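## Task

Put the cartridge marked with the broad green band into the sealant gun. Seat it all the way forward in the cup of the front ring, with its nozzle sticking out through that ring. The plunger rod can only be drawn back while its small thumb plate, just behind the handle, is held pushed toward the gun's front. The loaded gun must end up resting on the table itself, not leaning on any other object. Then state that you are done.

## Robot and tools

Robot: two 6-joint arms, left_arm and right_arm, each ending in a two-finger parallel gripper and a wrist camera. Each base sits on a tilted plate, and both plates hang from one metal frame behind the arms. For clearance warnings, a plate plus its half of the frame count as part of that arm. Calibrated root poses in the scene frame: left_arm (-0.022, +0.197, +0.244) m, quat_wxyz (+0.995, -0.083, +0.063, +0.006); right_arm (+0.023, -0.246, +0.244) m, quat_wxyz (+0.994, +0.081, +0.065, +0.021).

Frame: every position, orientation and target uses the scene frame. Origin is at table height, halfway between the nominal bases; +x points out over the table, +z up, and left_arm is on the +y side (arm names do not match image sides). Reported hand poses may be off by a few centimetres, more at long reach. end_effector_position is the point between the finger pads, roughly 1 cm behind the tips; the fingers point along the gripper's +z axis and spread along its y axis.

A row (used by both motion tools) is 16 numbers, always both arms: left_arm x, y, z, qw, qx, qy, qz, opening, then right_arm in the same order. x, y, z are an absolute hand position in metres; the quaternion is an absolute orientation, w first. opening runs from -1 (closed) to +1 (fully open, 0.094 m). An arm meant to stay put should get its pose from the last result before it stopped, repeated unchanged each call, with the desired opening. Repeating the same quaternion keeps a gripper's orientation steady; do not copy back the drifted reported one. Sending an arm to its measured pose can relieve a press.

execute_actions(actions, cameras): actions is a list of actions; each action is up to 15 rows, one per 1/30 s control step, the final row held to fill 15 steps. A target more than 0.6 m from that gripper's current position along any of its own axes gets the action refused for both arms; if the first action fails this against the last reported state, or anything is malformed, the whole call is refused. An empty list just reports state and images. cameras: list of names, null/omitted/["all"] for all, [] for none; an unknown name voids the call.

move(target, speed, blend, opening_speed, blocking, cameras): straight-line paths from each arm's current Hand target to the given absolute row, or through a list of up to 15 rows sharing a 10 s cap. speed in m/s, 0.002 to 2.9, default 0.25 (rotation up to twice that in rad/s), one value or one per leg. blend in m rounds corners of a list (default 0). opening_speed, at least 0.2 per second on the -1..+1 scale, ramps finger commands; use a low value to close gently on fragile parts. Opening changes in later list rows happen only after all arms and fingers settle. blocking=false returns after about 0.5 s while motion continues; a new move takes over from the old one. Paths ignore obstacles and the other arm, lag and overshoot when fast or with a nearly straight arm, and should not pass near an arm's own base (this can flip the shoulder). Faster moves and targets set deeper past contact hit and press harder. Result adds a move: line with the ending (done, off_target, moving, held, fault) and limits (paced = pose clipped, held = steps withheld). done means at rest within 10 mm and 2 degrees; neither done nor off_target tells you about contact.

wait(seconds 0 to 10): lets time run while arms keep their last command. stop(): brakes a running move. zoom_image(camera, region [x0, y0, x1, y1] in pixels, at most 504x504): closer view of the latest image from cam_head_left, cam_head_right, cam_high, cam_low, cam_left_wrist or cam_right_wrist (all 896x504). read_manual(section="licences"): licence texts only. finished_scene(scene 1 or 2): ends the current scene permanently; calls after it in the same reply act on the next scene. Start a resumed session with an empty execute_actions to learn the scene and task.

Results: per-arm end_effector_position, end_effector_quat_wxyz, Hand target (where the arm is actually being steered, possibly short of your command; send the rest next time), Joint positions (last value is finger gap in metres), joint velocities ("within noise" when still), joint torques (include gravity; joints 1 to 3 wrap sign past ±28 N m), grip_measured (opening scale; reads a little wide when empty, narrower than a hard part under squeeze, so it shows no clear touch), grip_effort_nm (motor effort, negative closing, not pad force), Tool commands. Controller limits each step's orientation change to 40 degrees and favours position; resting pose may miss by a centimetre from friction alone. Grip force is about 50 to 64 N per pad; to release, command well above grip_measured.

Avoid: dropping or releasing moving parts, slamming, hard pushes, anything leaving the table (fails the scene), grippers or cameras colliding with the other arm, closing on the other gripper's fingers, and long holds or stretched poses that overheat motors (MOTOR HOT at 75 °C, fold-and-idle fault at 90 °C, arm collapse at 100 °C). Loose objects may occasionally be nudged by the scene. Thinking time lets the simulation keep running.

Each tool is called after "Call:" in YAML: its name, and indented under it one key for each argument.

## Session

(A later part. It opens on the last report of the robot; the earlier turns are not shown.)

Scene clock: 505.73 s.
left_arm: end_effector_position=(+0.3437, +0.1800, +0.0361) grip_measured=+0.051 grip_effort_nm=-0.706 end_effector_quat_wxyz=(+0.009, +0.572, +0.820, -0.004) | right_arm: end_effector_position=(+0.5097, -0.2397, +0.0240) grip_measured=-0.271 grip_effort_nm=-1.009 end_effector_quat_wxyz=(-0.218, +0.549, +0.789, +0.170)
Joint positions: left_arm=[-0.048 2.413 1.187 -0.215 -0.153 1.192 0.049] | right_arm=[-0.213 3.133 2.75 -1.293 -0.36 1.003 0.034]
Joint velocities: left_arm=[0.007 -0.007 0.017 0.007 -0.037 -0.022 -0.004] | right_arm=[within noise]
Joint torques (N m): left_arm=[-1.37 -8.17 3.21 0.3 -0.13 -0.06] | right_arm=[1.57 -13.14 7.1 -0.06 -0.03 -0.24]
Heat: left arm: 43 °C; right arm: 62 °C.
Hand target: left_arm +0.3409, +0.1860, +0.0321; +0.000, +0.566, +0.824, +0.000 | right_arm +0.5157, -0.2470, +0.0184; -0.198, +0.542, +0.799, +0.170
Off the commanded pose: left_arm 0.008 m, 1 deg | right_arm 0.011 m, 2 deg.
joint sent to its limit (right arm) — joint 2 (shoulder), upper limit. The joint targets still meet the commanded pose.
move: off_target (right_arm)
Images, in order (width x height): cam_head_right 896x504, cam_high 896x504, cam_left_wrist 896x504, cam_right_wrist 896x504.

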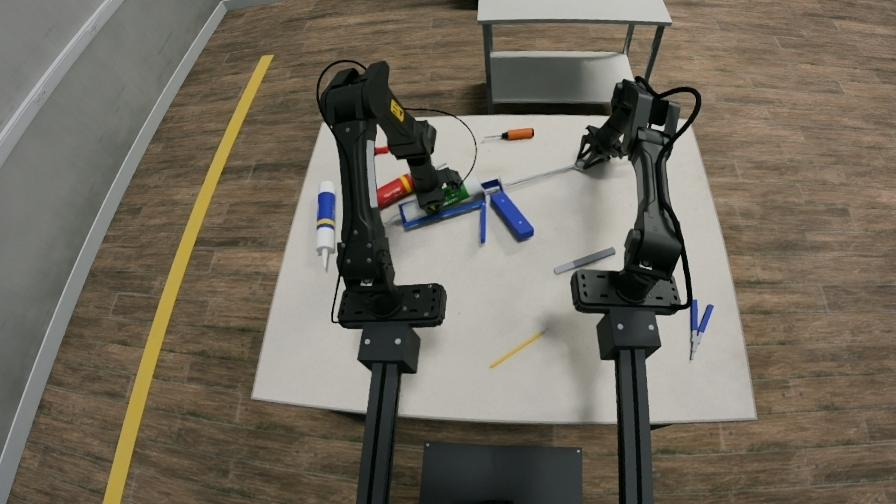

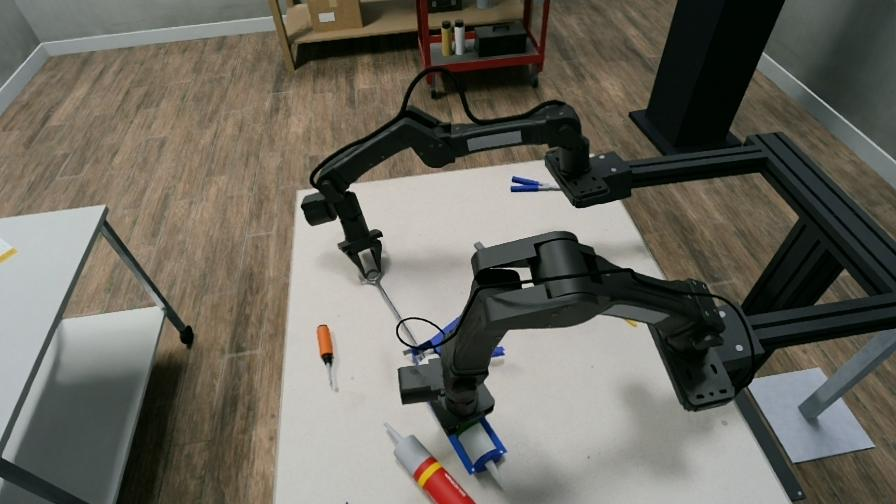

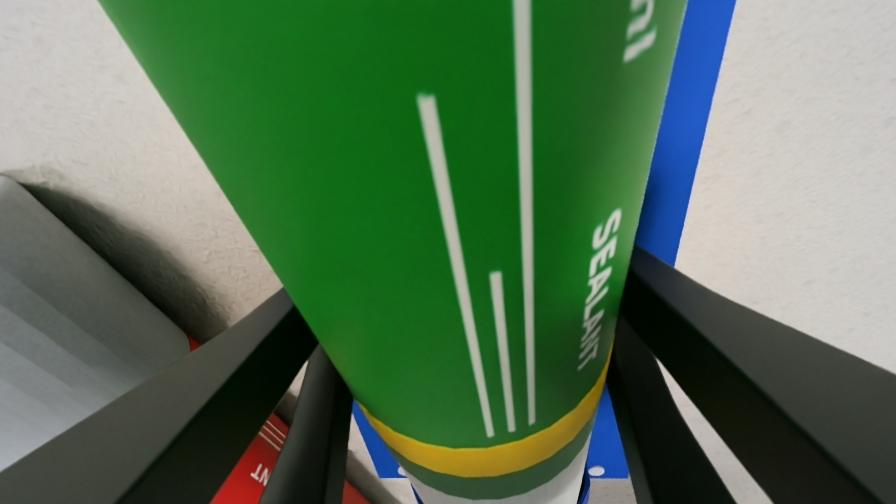

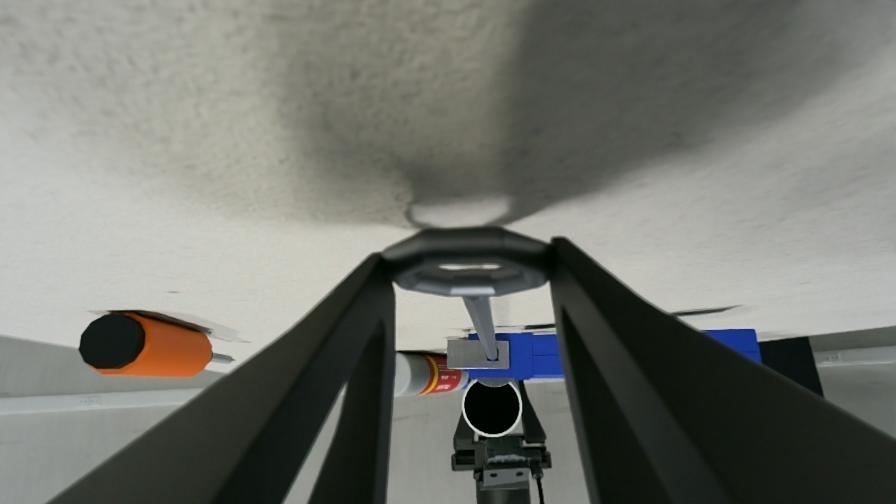

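Call:
move:
  target: [0.341,0.186,0.034,0.0,0.566,0.8244,0.0,0.12,0.516,-0.247,0.016,-0.2,0.541,0.798,0.169,-0.45]
  speed: 0.03
  opening_speed: 0.2
  cameras: ["cam_high","cam_left_wrist","cam_right_wrist","cam_head_right"]

Call:
zoom_image:
  camera: "cam_head_right"
  region: [390, 150, 530, 250]

Call:
zoom_image:
  camera: "cam_right_wrist"
  region: [400, 340, 600, 484]

Scene clock: 509.87 s.
left_arm: end_effector_position=(+0.3438, +0.1801, +0.0361) grip_measured=+0.116 grip_effort_nm=0.212 end_effector_quat_wxyz=(+0.009, +0.572, +0.821, -0.004) | right_arm: end_effector_position=(+0.5098, -0.2395, +0.0242) grip_measured=-0.271 grip_effort_nm=-1.009 end_effector_quat_wxyz=(-0.218, +0.549, +0.789, +0.170)
Joint positions: left_arm=[-0.048 2.413 1.187 -0.214 -0.154 1.192 0.052] | right_arm=[-0.213 3.133 2.75 -1.293 -0.362 1.003 0.034]
Joint velocities: within noise
Joint torques (N m): left_arm=[-1.26 -8.59 3.07 0.27 -0.11 -0.04] | right_arm=[1.62 -13.22 6.49 0.05 -0.01 -0.22]
Heat: left arm: 44 °C; right arm: 62 °C.
Hand target: left_arm +0.3409, +0.1859, +0.0340; +0.000, +0.566, +0.824, +0.000 | right_arm +0.5156, -0.2471, +0.0166; -0.197, +0.543, +0.799, +0.170
Off the commanded pose: left_arm 0.007 m, 1 deg | right_arm 0.013 m, 2 deg.
joint sent to its limit (right arm) — joint 2 (shoulder), upper limit. The joint targets still meet the commanded pose.
move: off_target (right_arm)
Images, in order (width x height): cam_head_right 896x504, cam_high 896x504, cam_left_wrist 896x504, cam_right_wrist 896x504.

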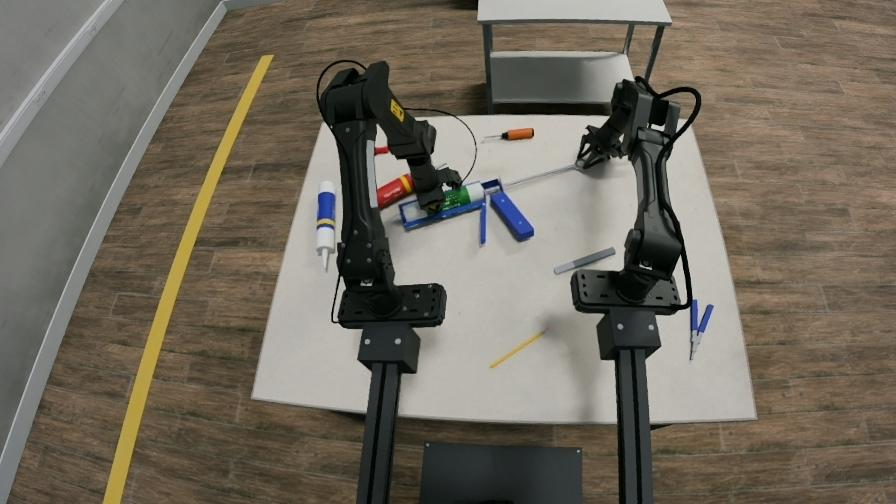

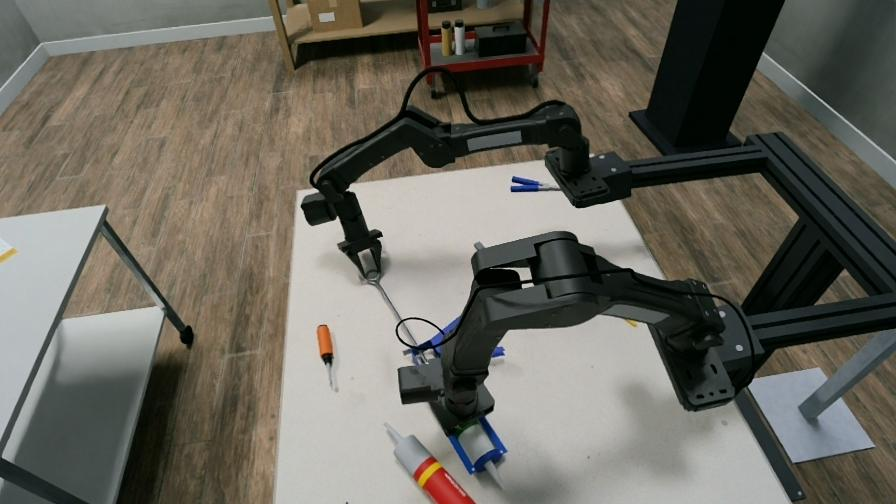

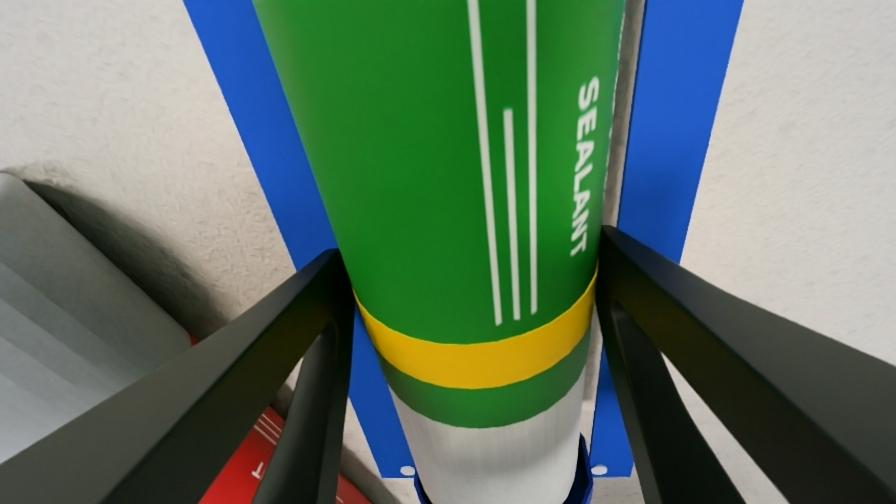

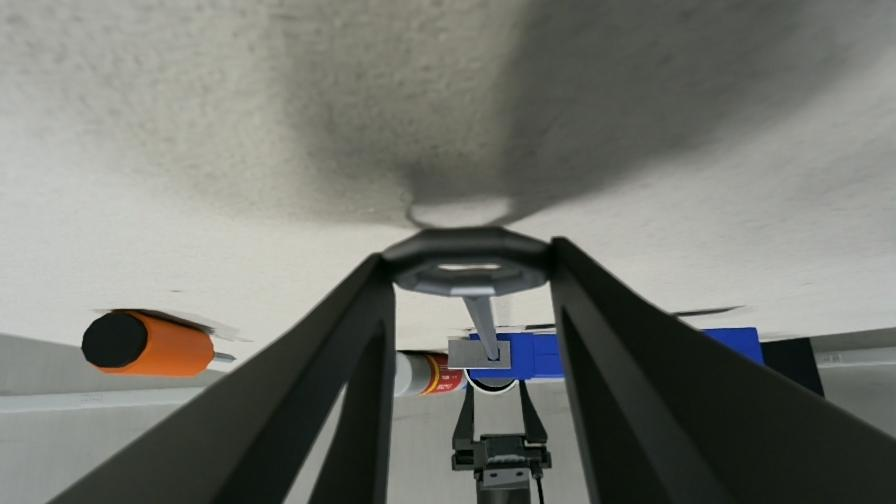

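Scaled by 3.600 from the camera's 896x504 image, which has a finer 1280x720 frame.

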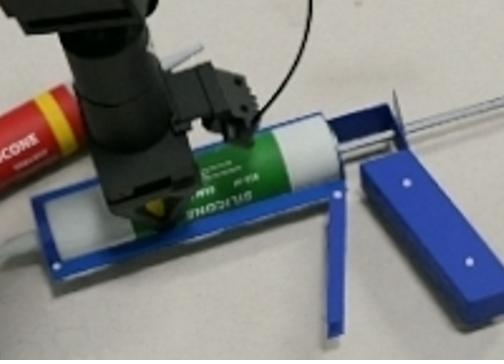

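Scaled by 2.520 from the camera's 896x504 image, which has a finer 1280x720 frame.

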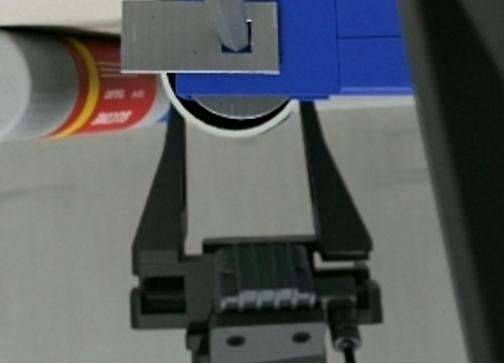

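Call:
move:
  target:
    - [0.343,0.182,0.036,0.0,0.566,0.8244,0.0,-0.15,0.516,-0.247,0.016,-0.2,0.541,0.798,0.169,-0.45]
    - [0.333,0.208,0.048,0.0,0.566,0.8244,0.0,-0.15,0.521,-0.258,0.016,-0.2,0.541,0.798,0.169,-0.45]
  speed: 0.04
  opening_speed: 0.5
  cameras: ["cam_high","cam_left_wrist","cam_right_wrist","cam_head_right","cam_low"]

Call:
zoom_image:
  camera: "cam_head_right"
  region: [390, 150, 530, 250]

Call:
zoom_image:
  camera: "cam_high"
  region: [450, 400, 530, 495]

Call:
zoom_image:
  camera: "cam_low"
  region: [500, 230, 590, 300]

Scene clock: 516.70 s.
left_arm: end_effector_position=(+0.3389, +0.1829, +0.0376) grip_measured=+0.002 grip_effort_nm=-1.028 end_effector_quat_wxyz=(+0.026, +0.571, +0.820, -0.021) | right_arm: end_effector_position=(+0.5120, -0.2384, +0.0250) grip_measured=-0.271 grip_effort_nm=-1.009 end_effector_quat_wxyz=(-0.216, +0.542, +0.792, +0.181)
Joint positions: left_arm=[-0.017 2.39 1.146 -0.183 -0.101 1.223 0.047] | right_arm=[-0.215 3.133 2.75 -1.286 -0.379 0.983 0.034]
Joint velocities: within noise
Joint torques (N m): left_arm=[0.72 -11.88 1.42 -0.05 -0.49 0.18] | right_arm=[0.2 -13.16 7.66 0.05 0.17 -0.14]
Heat: left arm: 45 °C; right arm: 62 °C.
Hand target: left_arm +0.3330, +0.2070, +0.0470; +0.000, +0.566, +0.824, -0.001 | right_arm +0.5198, -0.2579, +0.0172; -0.186, +0.546, +0.798, +0.174
Off the commanded pose: left_arm 0.028 m, 4 deg | right_arm 0.023 m, 2 deg.
joint sent to its limit (right arm) — joint 2 (shoulder), upper limit. The joint targets still meet the commanded pose.
move: off_target (left_arm, right_arm)
Images, in order (width x height): cam_head_right 896x504, cam_high 896x504, cam_low 896x504, cam_left_wrist 896x504, cam_right_wrist 896x504.

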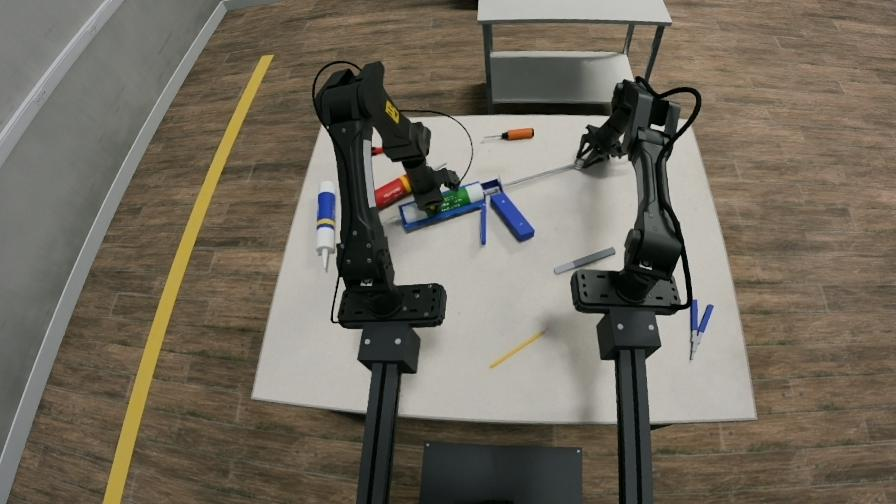

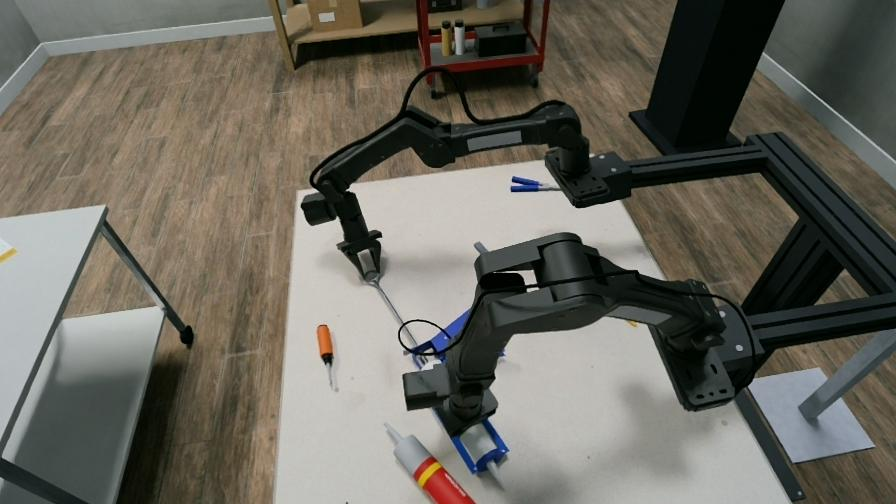

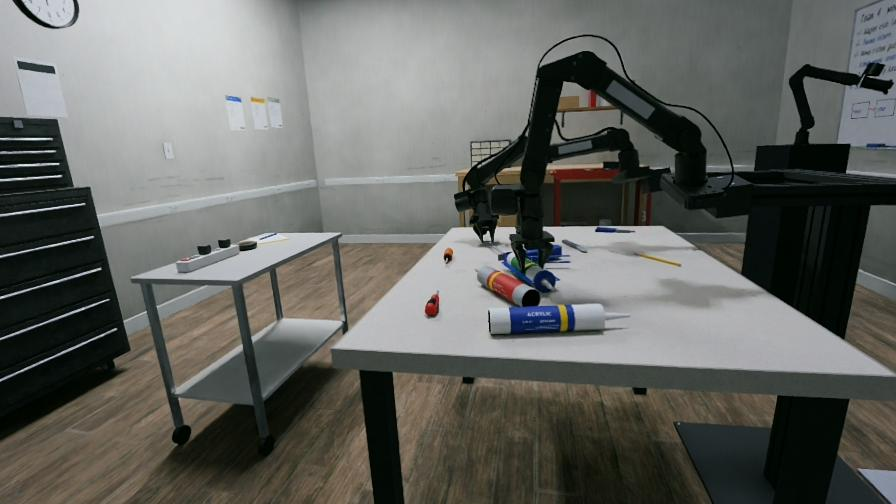

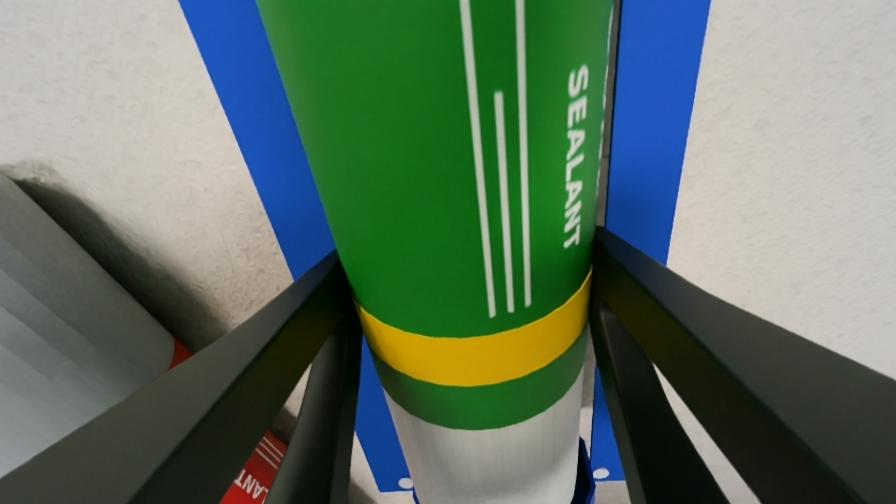

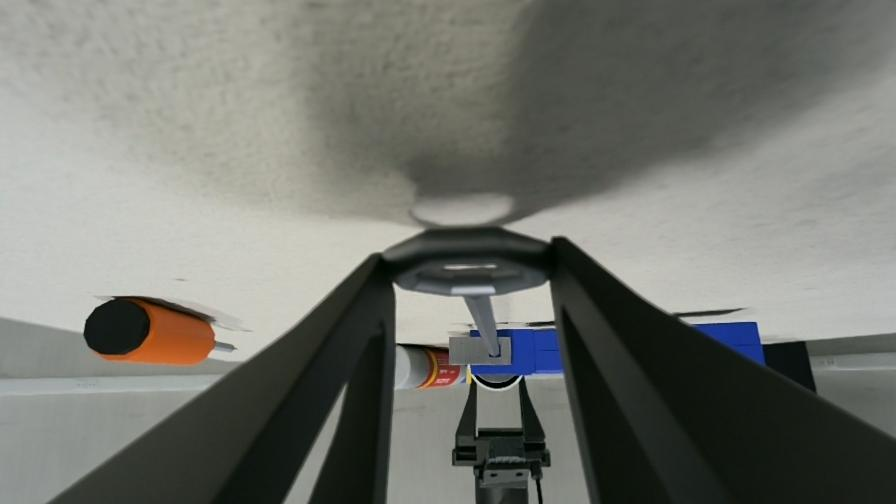

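Scaled by 3.600 from the camera's 896x504 image, which has a finer 1280x720 frame.

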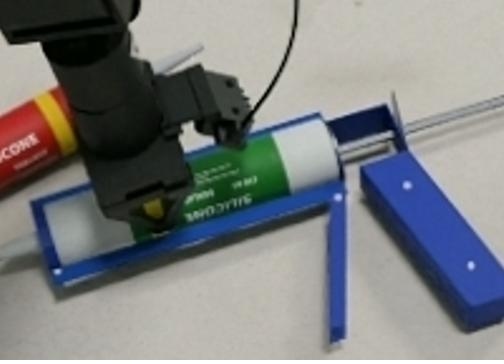

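Scaled by 5.305 from the camera's 896x504 image, which has a finer 1280x720 frame.

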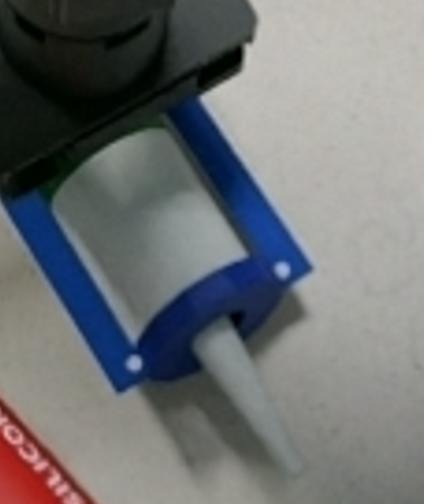

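Scaled by 5.600 from the camera's 896x504 image, which has a finer 1280x720 frame.

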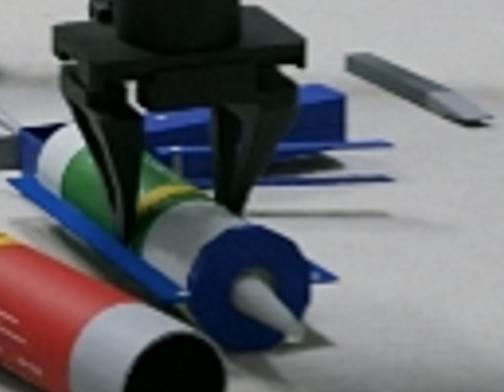

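Call:
move:
  target:
    - [0.325,0.228,0.048,0.0,0.566,0.8244,0.0,-0.15,0.523,-0.262,0.016,-0.2,0.541,0.798,0.169,-0.45]
  speed: 0.04
  cameras: ["cam_high","cam_left_wrist","cam_right_wrist","cam_head_right","cam_low"]

Call:
zoom_image:
  camera: "cam_head_right"
  region: [370, 190, 440, 250]

Call:
zoom_image:
  camera: "cam_high"
  region: [450, 400, 530, 495]

Call:
zoom_image:
  camera: "cam_low"
  region: [500, 230, 590, 300]

Scene clock: 520.90 s.
left_arm: end_effector_position=(+0.3323, +0.1927, +0.0368) grip_measured=+0.002 grip_effort_nm=-1.033 end_effector_quat_wxyz=(+0.039, +0.568, +0.821, -0.036) | right_arm: end_effector_position=(+0.5126, -0.2371, +0.0259) grip_measured=-0.271 grip_effort_nm=-1.013 end_effector_quat_wxyz=(-0.217, +0.539, +0.792, +0.187)
Joint positions: left_arm=[0.03 2.373 1.108 -0.154 -0.055 1.265 0.047] | right_arm=[-0.216 3.133 2.75 -1.286 -0.39 0.977 0.034]
Joint velocities: within noise
Joint torques (N m): left_arm=[1.65 -12.34 1.31 -0.13 -0.84 0.36] | right_arm=[-0.24 -13.18 8.23 0.07 0.26 -0.1]
Heat: left arm: 46 °C; right arm: 62 °C.
Hand target: left_arm +0.3248, +0.2261, +0.0469; +0.000, +0.566, +0.824, -0.002 | right_arm +0.5214, -0.2621, +0.0175; -0.182, +0.548, +0.798, +0.175
Off the commanded pose: left_arm 0.038 m, 6 deg | right_arm 0.029 m, 3 deg.
joint sent to its limit (right arm) — joint 2 (shoulder), upper limit. The joint targets still meet the commanded pose.
move: off_target (left_arm, right_arm)
Images, in order (width x height): cam_head_right 896x504, cam_high 896x504, cam_low 896x504, cam_left_wrist 896x504, cam_right_wrist 896x504.

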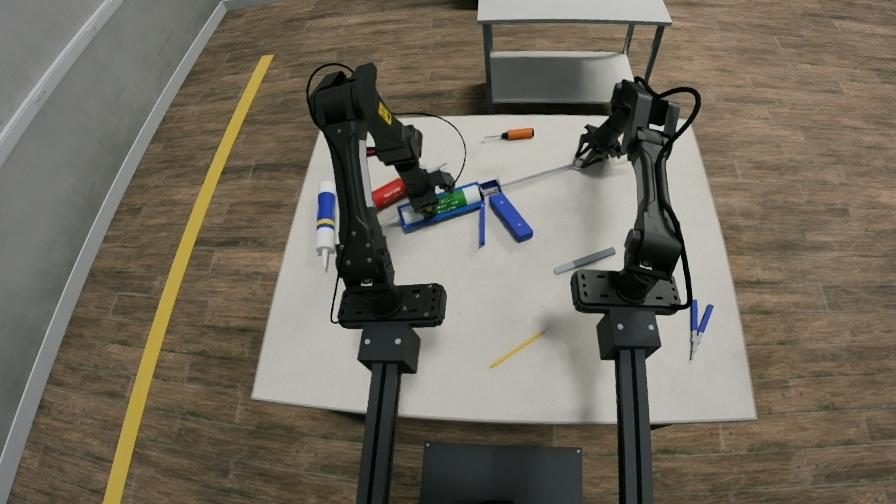

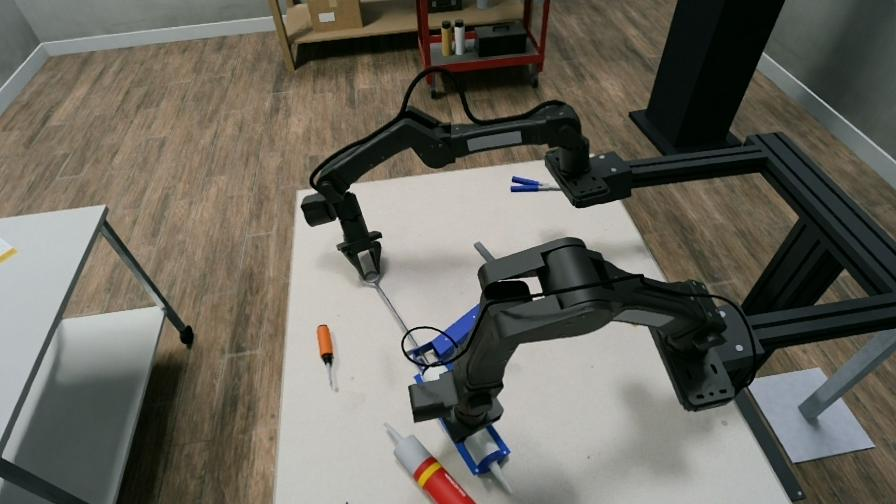

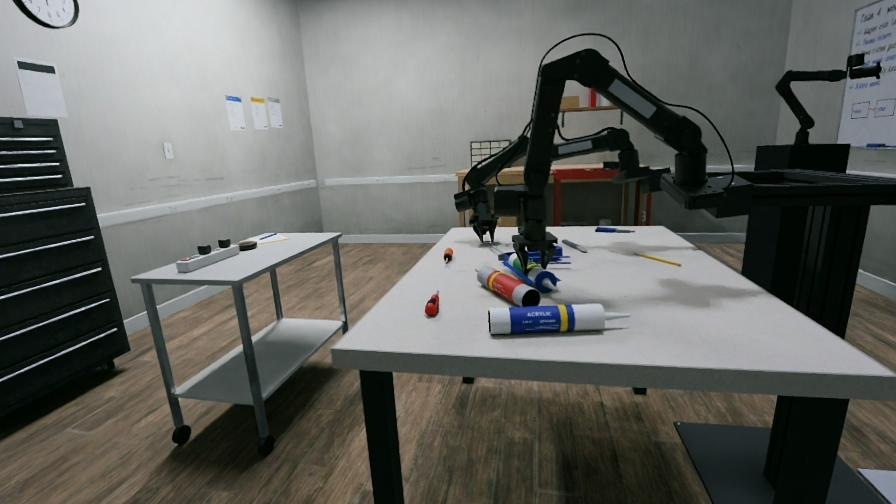

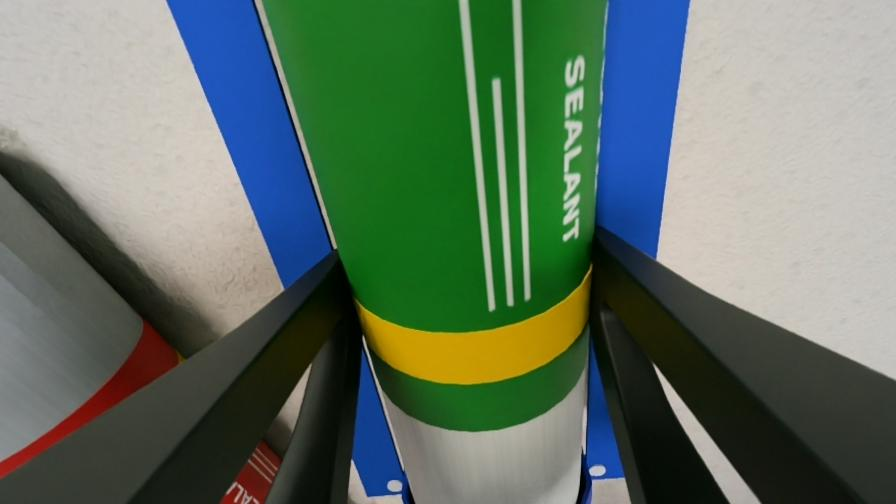

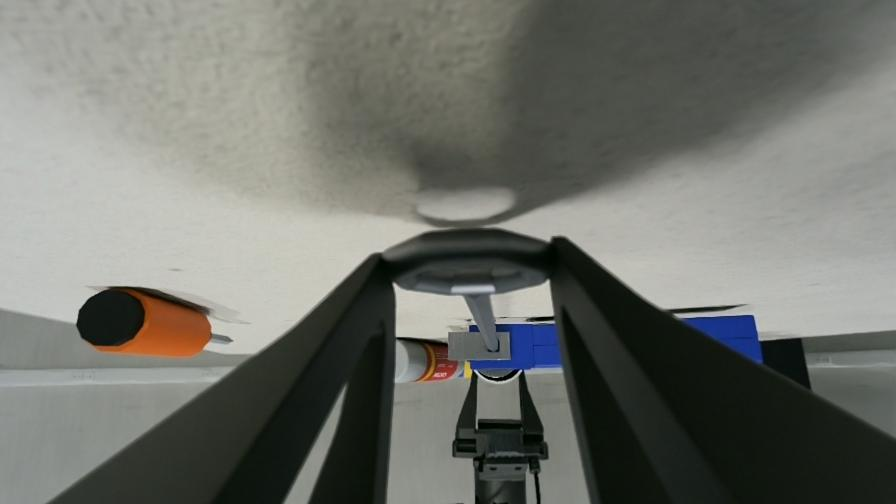

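Scaled by 7.200 from the camera's 896x504 image, which has a finer 1280x720 frame.

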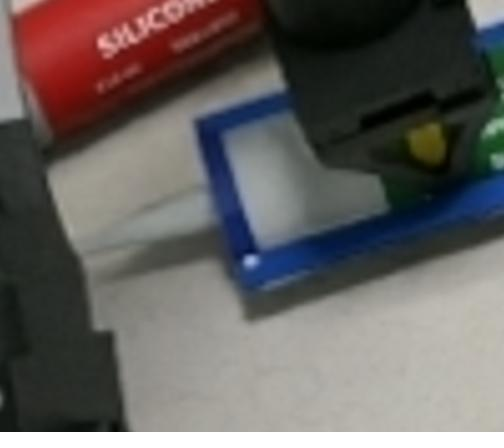

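Scaled by 5.305 from the camera's 896x504 image, which has a finer 1280x720 frame.

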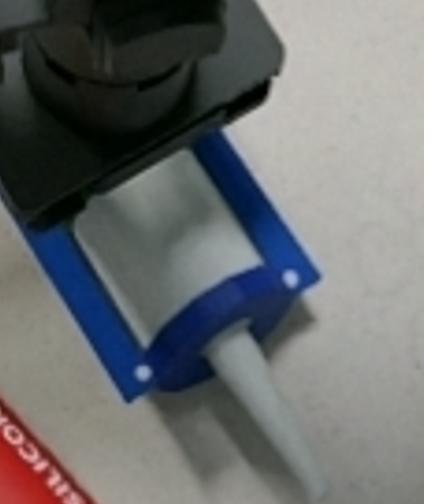

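Scaled by 5.600 from the camera's 896x504 image, which has a finer 1280x720 frame.

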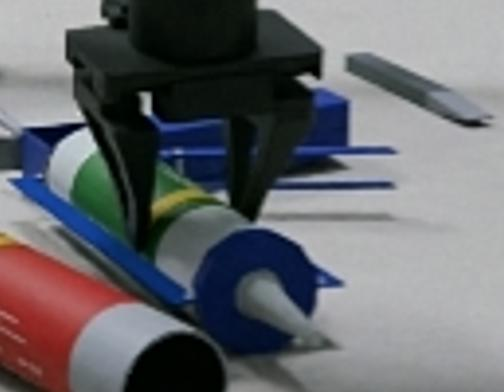

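Call:
move:
  target:
    - [0.319,0.242,0.050,0.0,0.566,0.8244,0.0,-0.15,0.523,-0.262,0.014,-0.2,0.541,0.798,0.169,-0.45]
  speed: 0.04
  cameras: ["cam_high","cam_left_wrist","cam_right_wrist","cam_head_right","cam_low"]

Call:
zoom_image:
  camera: "cam_head_right"
  region: [370, 190, 440, 250]

Call:
zoom_image:
  camera: "cam_high"
  region: [450, 400, 530, 495]

Call:
zoom_image:
  camera: "cam_right_wrist"
  region: [400, 300, 600, 444]

Scene clock: 527.23 s.
left_arm: end_effector_position=(+0.3296, +0.1985, +0.0369) grip_measured=+0.001 grip_effort_nm=-1.028 end_effector_quat_wxyz=(+0.053, +0.567, +0.821, -0.044) | right_arm: end_effector_position=(+0.5130, -0.2322, +0.0282) grip_measured=-0.271 grip_effort_nm=-1.004 end_effector_quat_wxyz=(-0.222, +0.536, +0.791, +0.196)
Joint positions: left_arm=[0.062 2.361 1.081 -0.126 -0.021 1.296 0.047] | right_arm=[-0.213 3.133 2.75 -1.289 -0.41 0.973 0.034]
Joint velocities: within noise
Joint torques (N m): left_arm=[2.45 -13.07 1.18 -0.21 -1.03 0.46] | right_arm=[-0.68 -13.16 7.73 0.12 0.44 -0.03]
Heat: left arm: 48 °C; right arm: 63 °C.
Hand target: left_arm +0.3187, +0.2390, +0.0484; +0.001, +0.566, +0.824, -0.003 | right_arm +0.5211, -0.2622, +0.0165; -0.183, +0.548, +0.797, +0.175
Off the commanded pose: left_arm 0.047 m, 8 deg | right_arm 0.034 m, 4 deg.
joint sent to its limit (right arm) — joint 2 (shoulder), upper limit. The joint targets still meet the commanded pose.
move: off_target (left_arm, right_arm)
Images, in order (width x height): cam_head_right 896x504, cam_high 896x504, cam_low 896x504, cam_left_wrist 896x504, cam_right_wrist 896x504.

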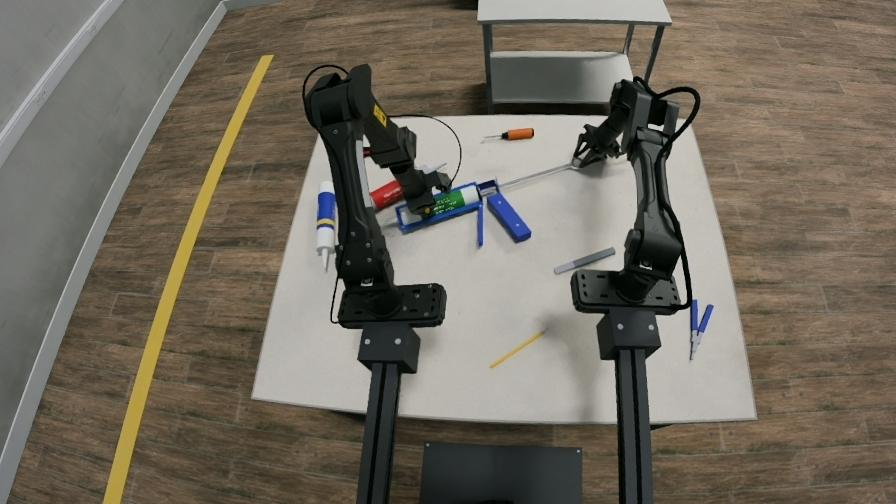

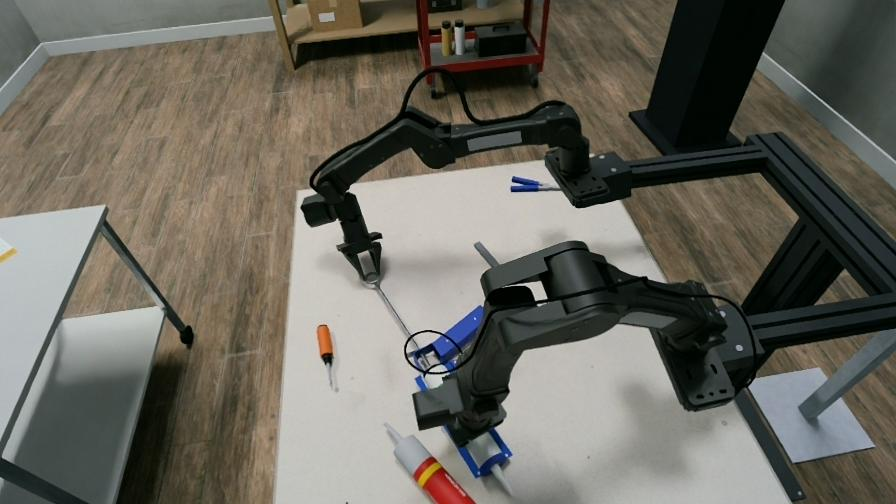

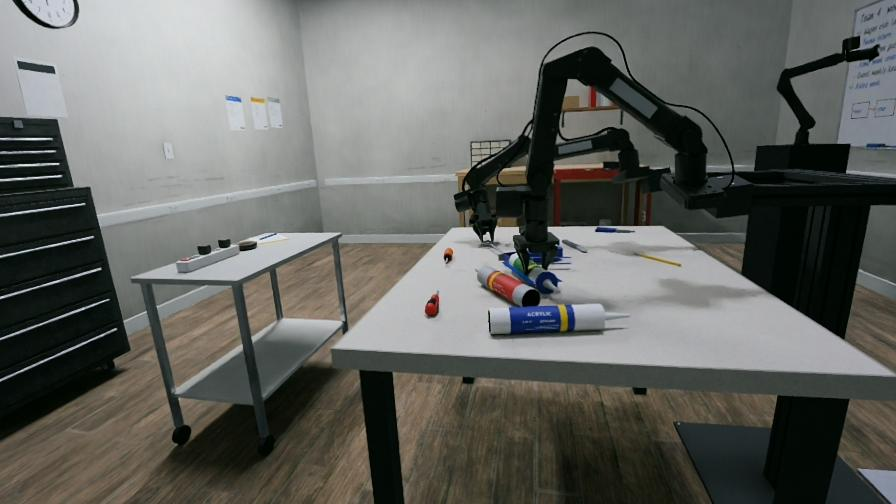

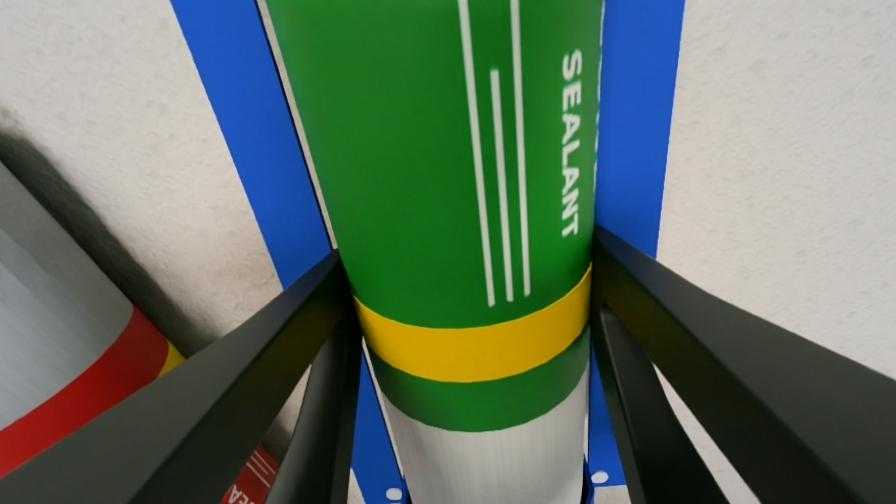

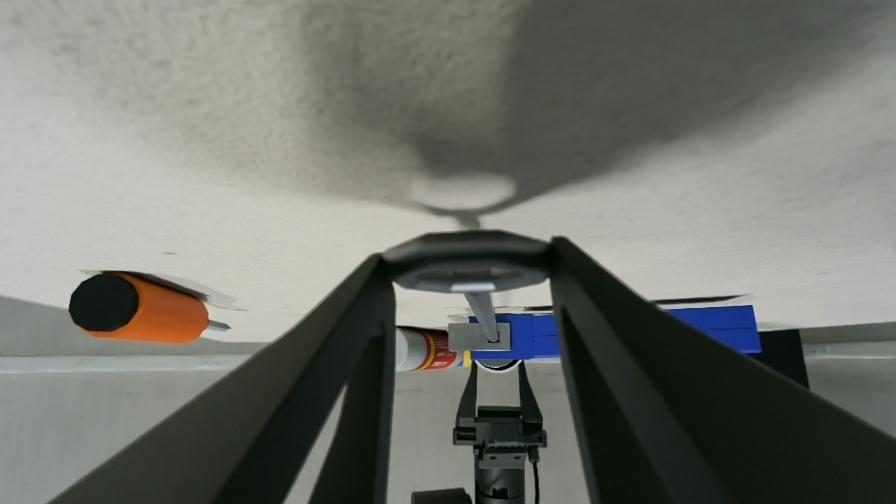

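Scaled by 7.200 from the camera's 896x504 image, which has a finer 1280x720 frame.

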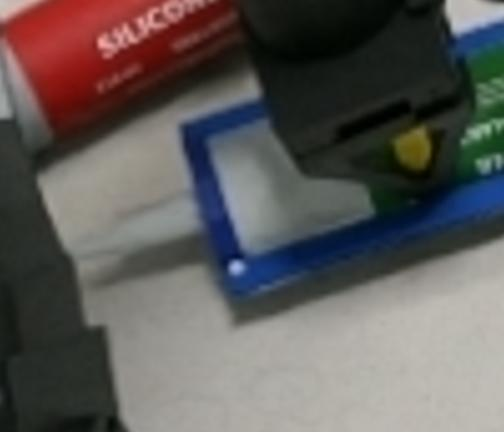

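Scaled by 5.305 from the camera's 896x504 image, which has a finer 1280x720 frame.

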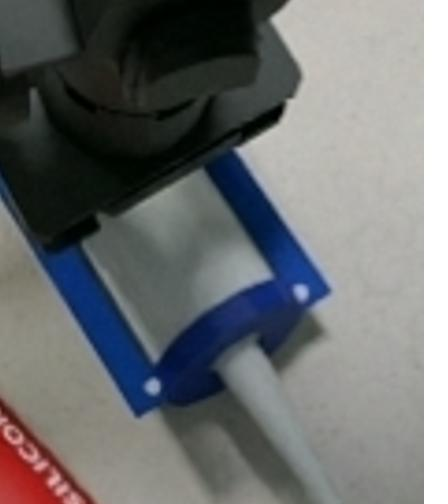

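Scaled by 2.520 from the camera's 896x504 image, which has a finer 1280x720 frame.

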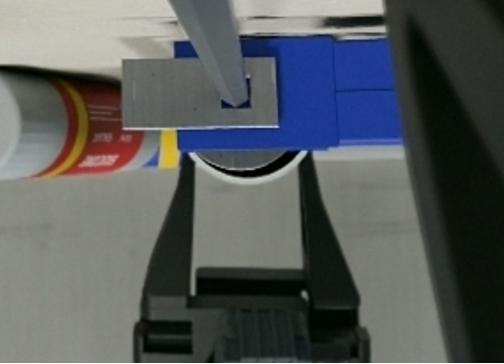

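Call:
move:
  target:
    - [0.327,0.208,0.038,0.02,0.566,0.8244,-0.02,-0.15,0.516,-0.240,0.022,-0.21,0.541,0.795,0.18,-0.45]
    - [0.327,0.208,0.038,0.02,0.566,0.8244,-0.02,0.25,0.516,-0.240,0.022,-0.21,0.541,0.795,0.18,-0.45]
  speed: 0.04
  opening_speed: 0.4
  cameras: ["cam_high","cam_left_wrist","cam_right_wrist","cam_head_right","cam_low"]

Call:
zoom_image:
  camera: "cam_high"
  region: [450, 400, 530, 495]

Scene clock: 533.57 s.
left_arm: end_effector_position=(+0.3270, +0.1945, +0.0377) grip_measured=+0.247 grip_effort_nm=0.159 end_effector_quat_wxyz=(+0.043, +0.568, +0.821, -0.041) | right_arm: end_effector_position=(+0.5125, -0.2283, +0.0285) grip_measured=-0.271 grip_effort_nm=-1.004 end_effector_quat_wxyz=(-0.224, +0.535, +0.791, +0.195)
Joint positions: left_arm=[0.042 2.36 1.082 -0.14 -0.04 1.278 0.059] | right_arm=[-0.205 3.133 2.748 -1.29 -0.411 0.977 0.034]
Joint velocities: within noise
Joint torques (N m): left_arm=[-1.28 -8.55 3.86 0.1 -0.51 0.01] | right_arm=[1.39 -13.19 7.6 -0.18 0.13 0.06]
Heat: left arm: 47 °C; right arm: 63 °C.
Hand target: left_arm +0.3270, +0.2079, +0.0383; +0.021, +0.566, +0.824, -0.020 | right_arm +0.5157, -0.2400, +0.0225; -0.207, +0.542, +0.794, +0.181
Off the commanded pose: left_arm 0.014 m, 4 deg | right_arm 0.014 m, 3 deg.
joint sent to its limit (right arm) — joint 2 (shoulder), upper limit. The joint targets still meet the commanded pose.
move: off_target (left_arm, right_arm); target 2's new opening was sent with left_arm's hand 0.013 m and 4 deg from that target
Images, in order (width x height): cam_head_right 896x504, cam_high 896x504, cam_low 896x504, cam_left_wrist 896x504, cam_right_wrist 896x504.

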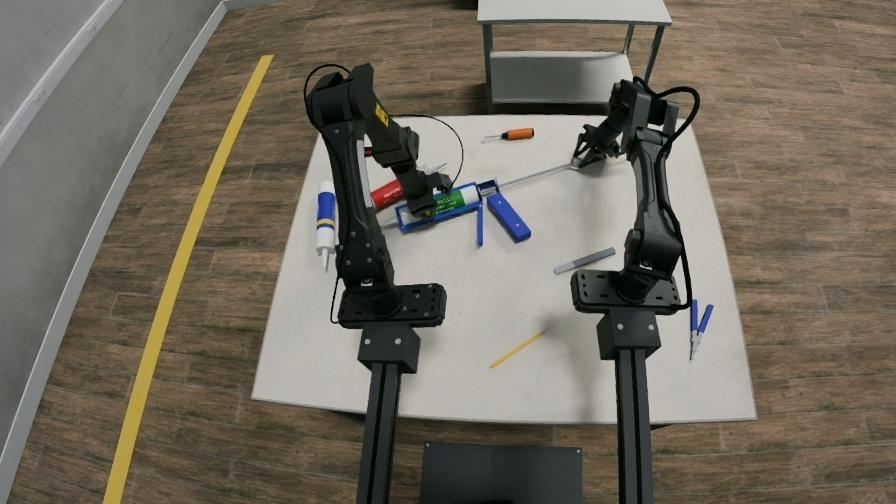

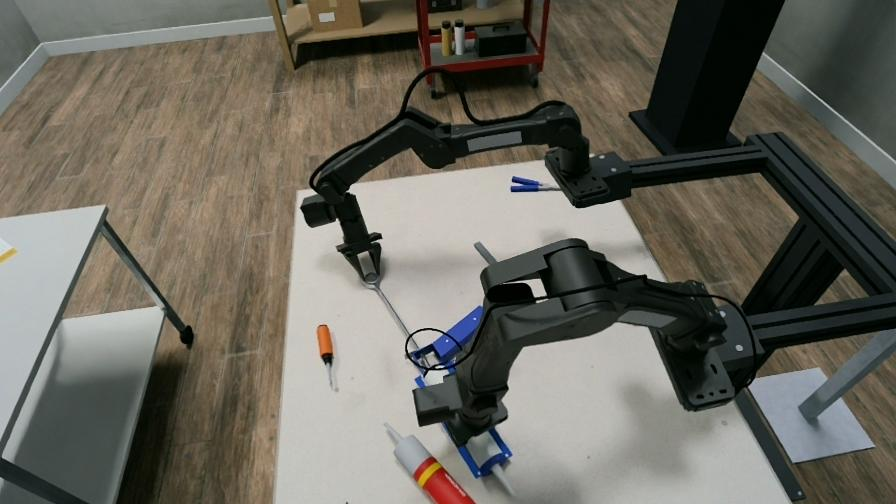

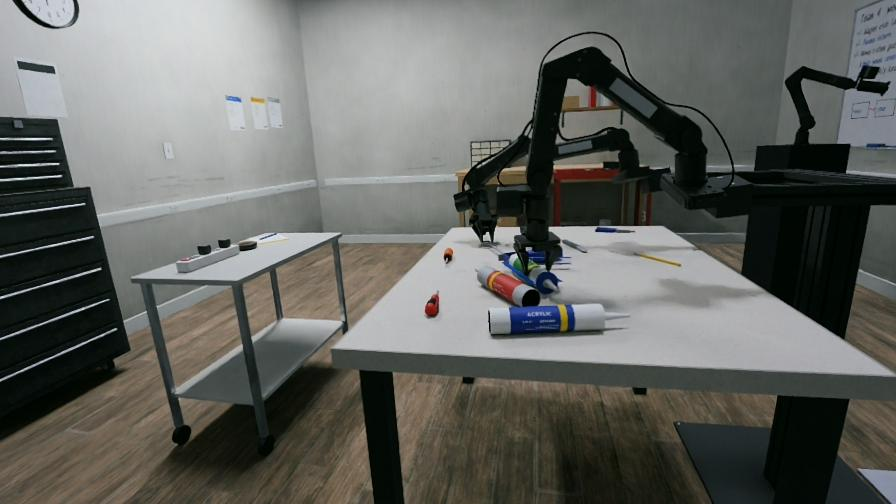

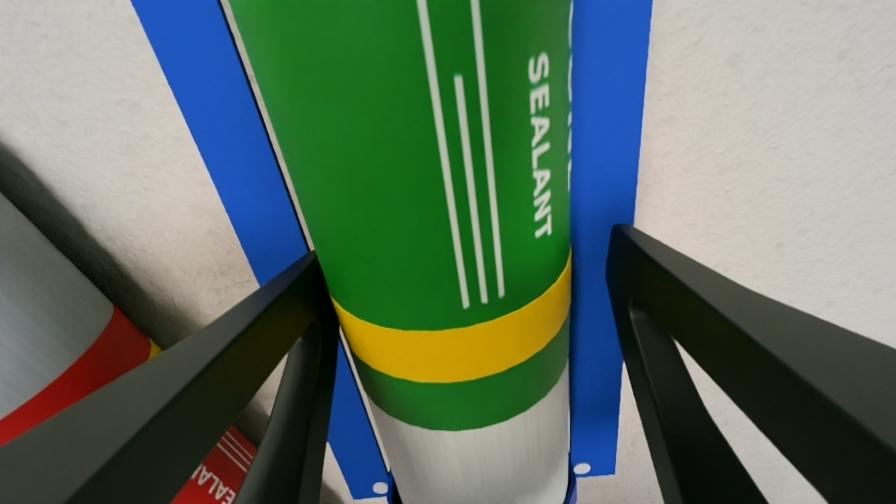

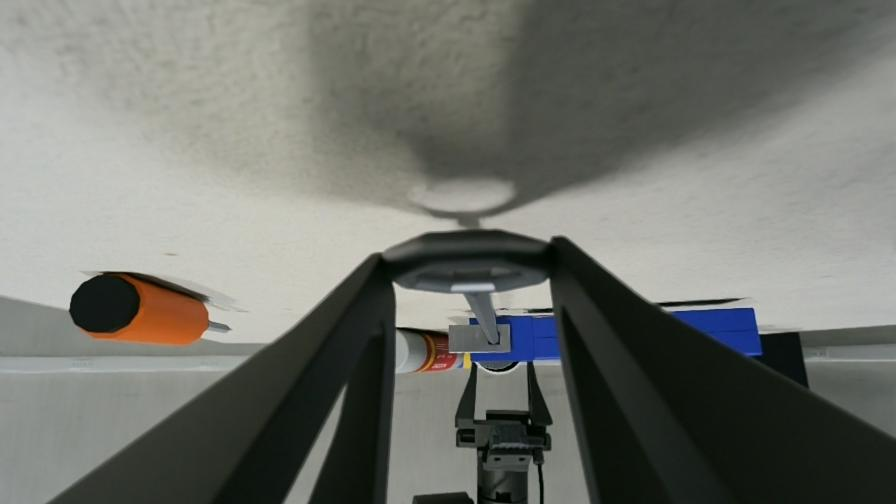

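Scaled by 5.305 from the camera's 896x504 image, which has a finer 1280x720 frame.

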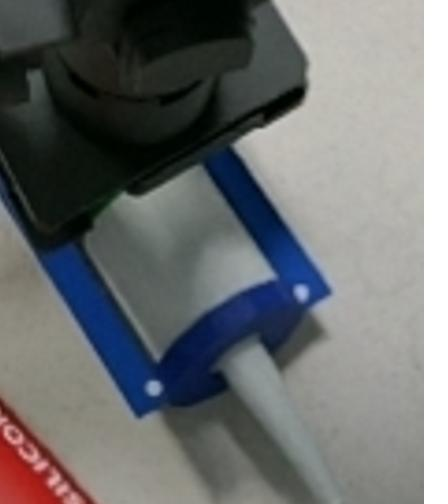

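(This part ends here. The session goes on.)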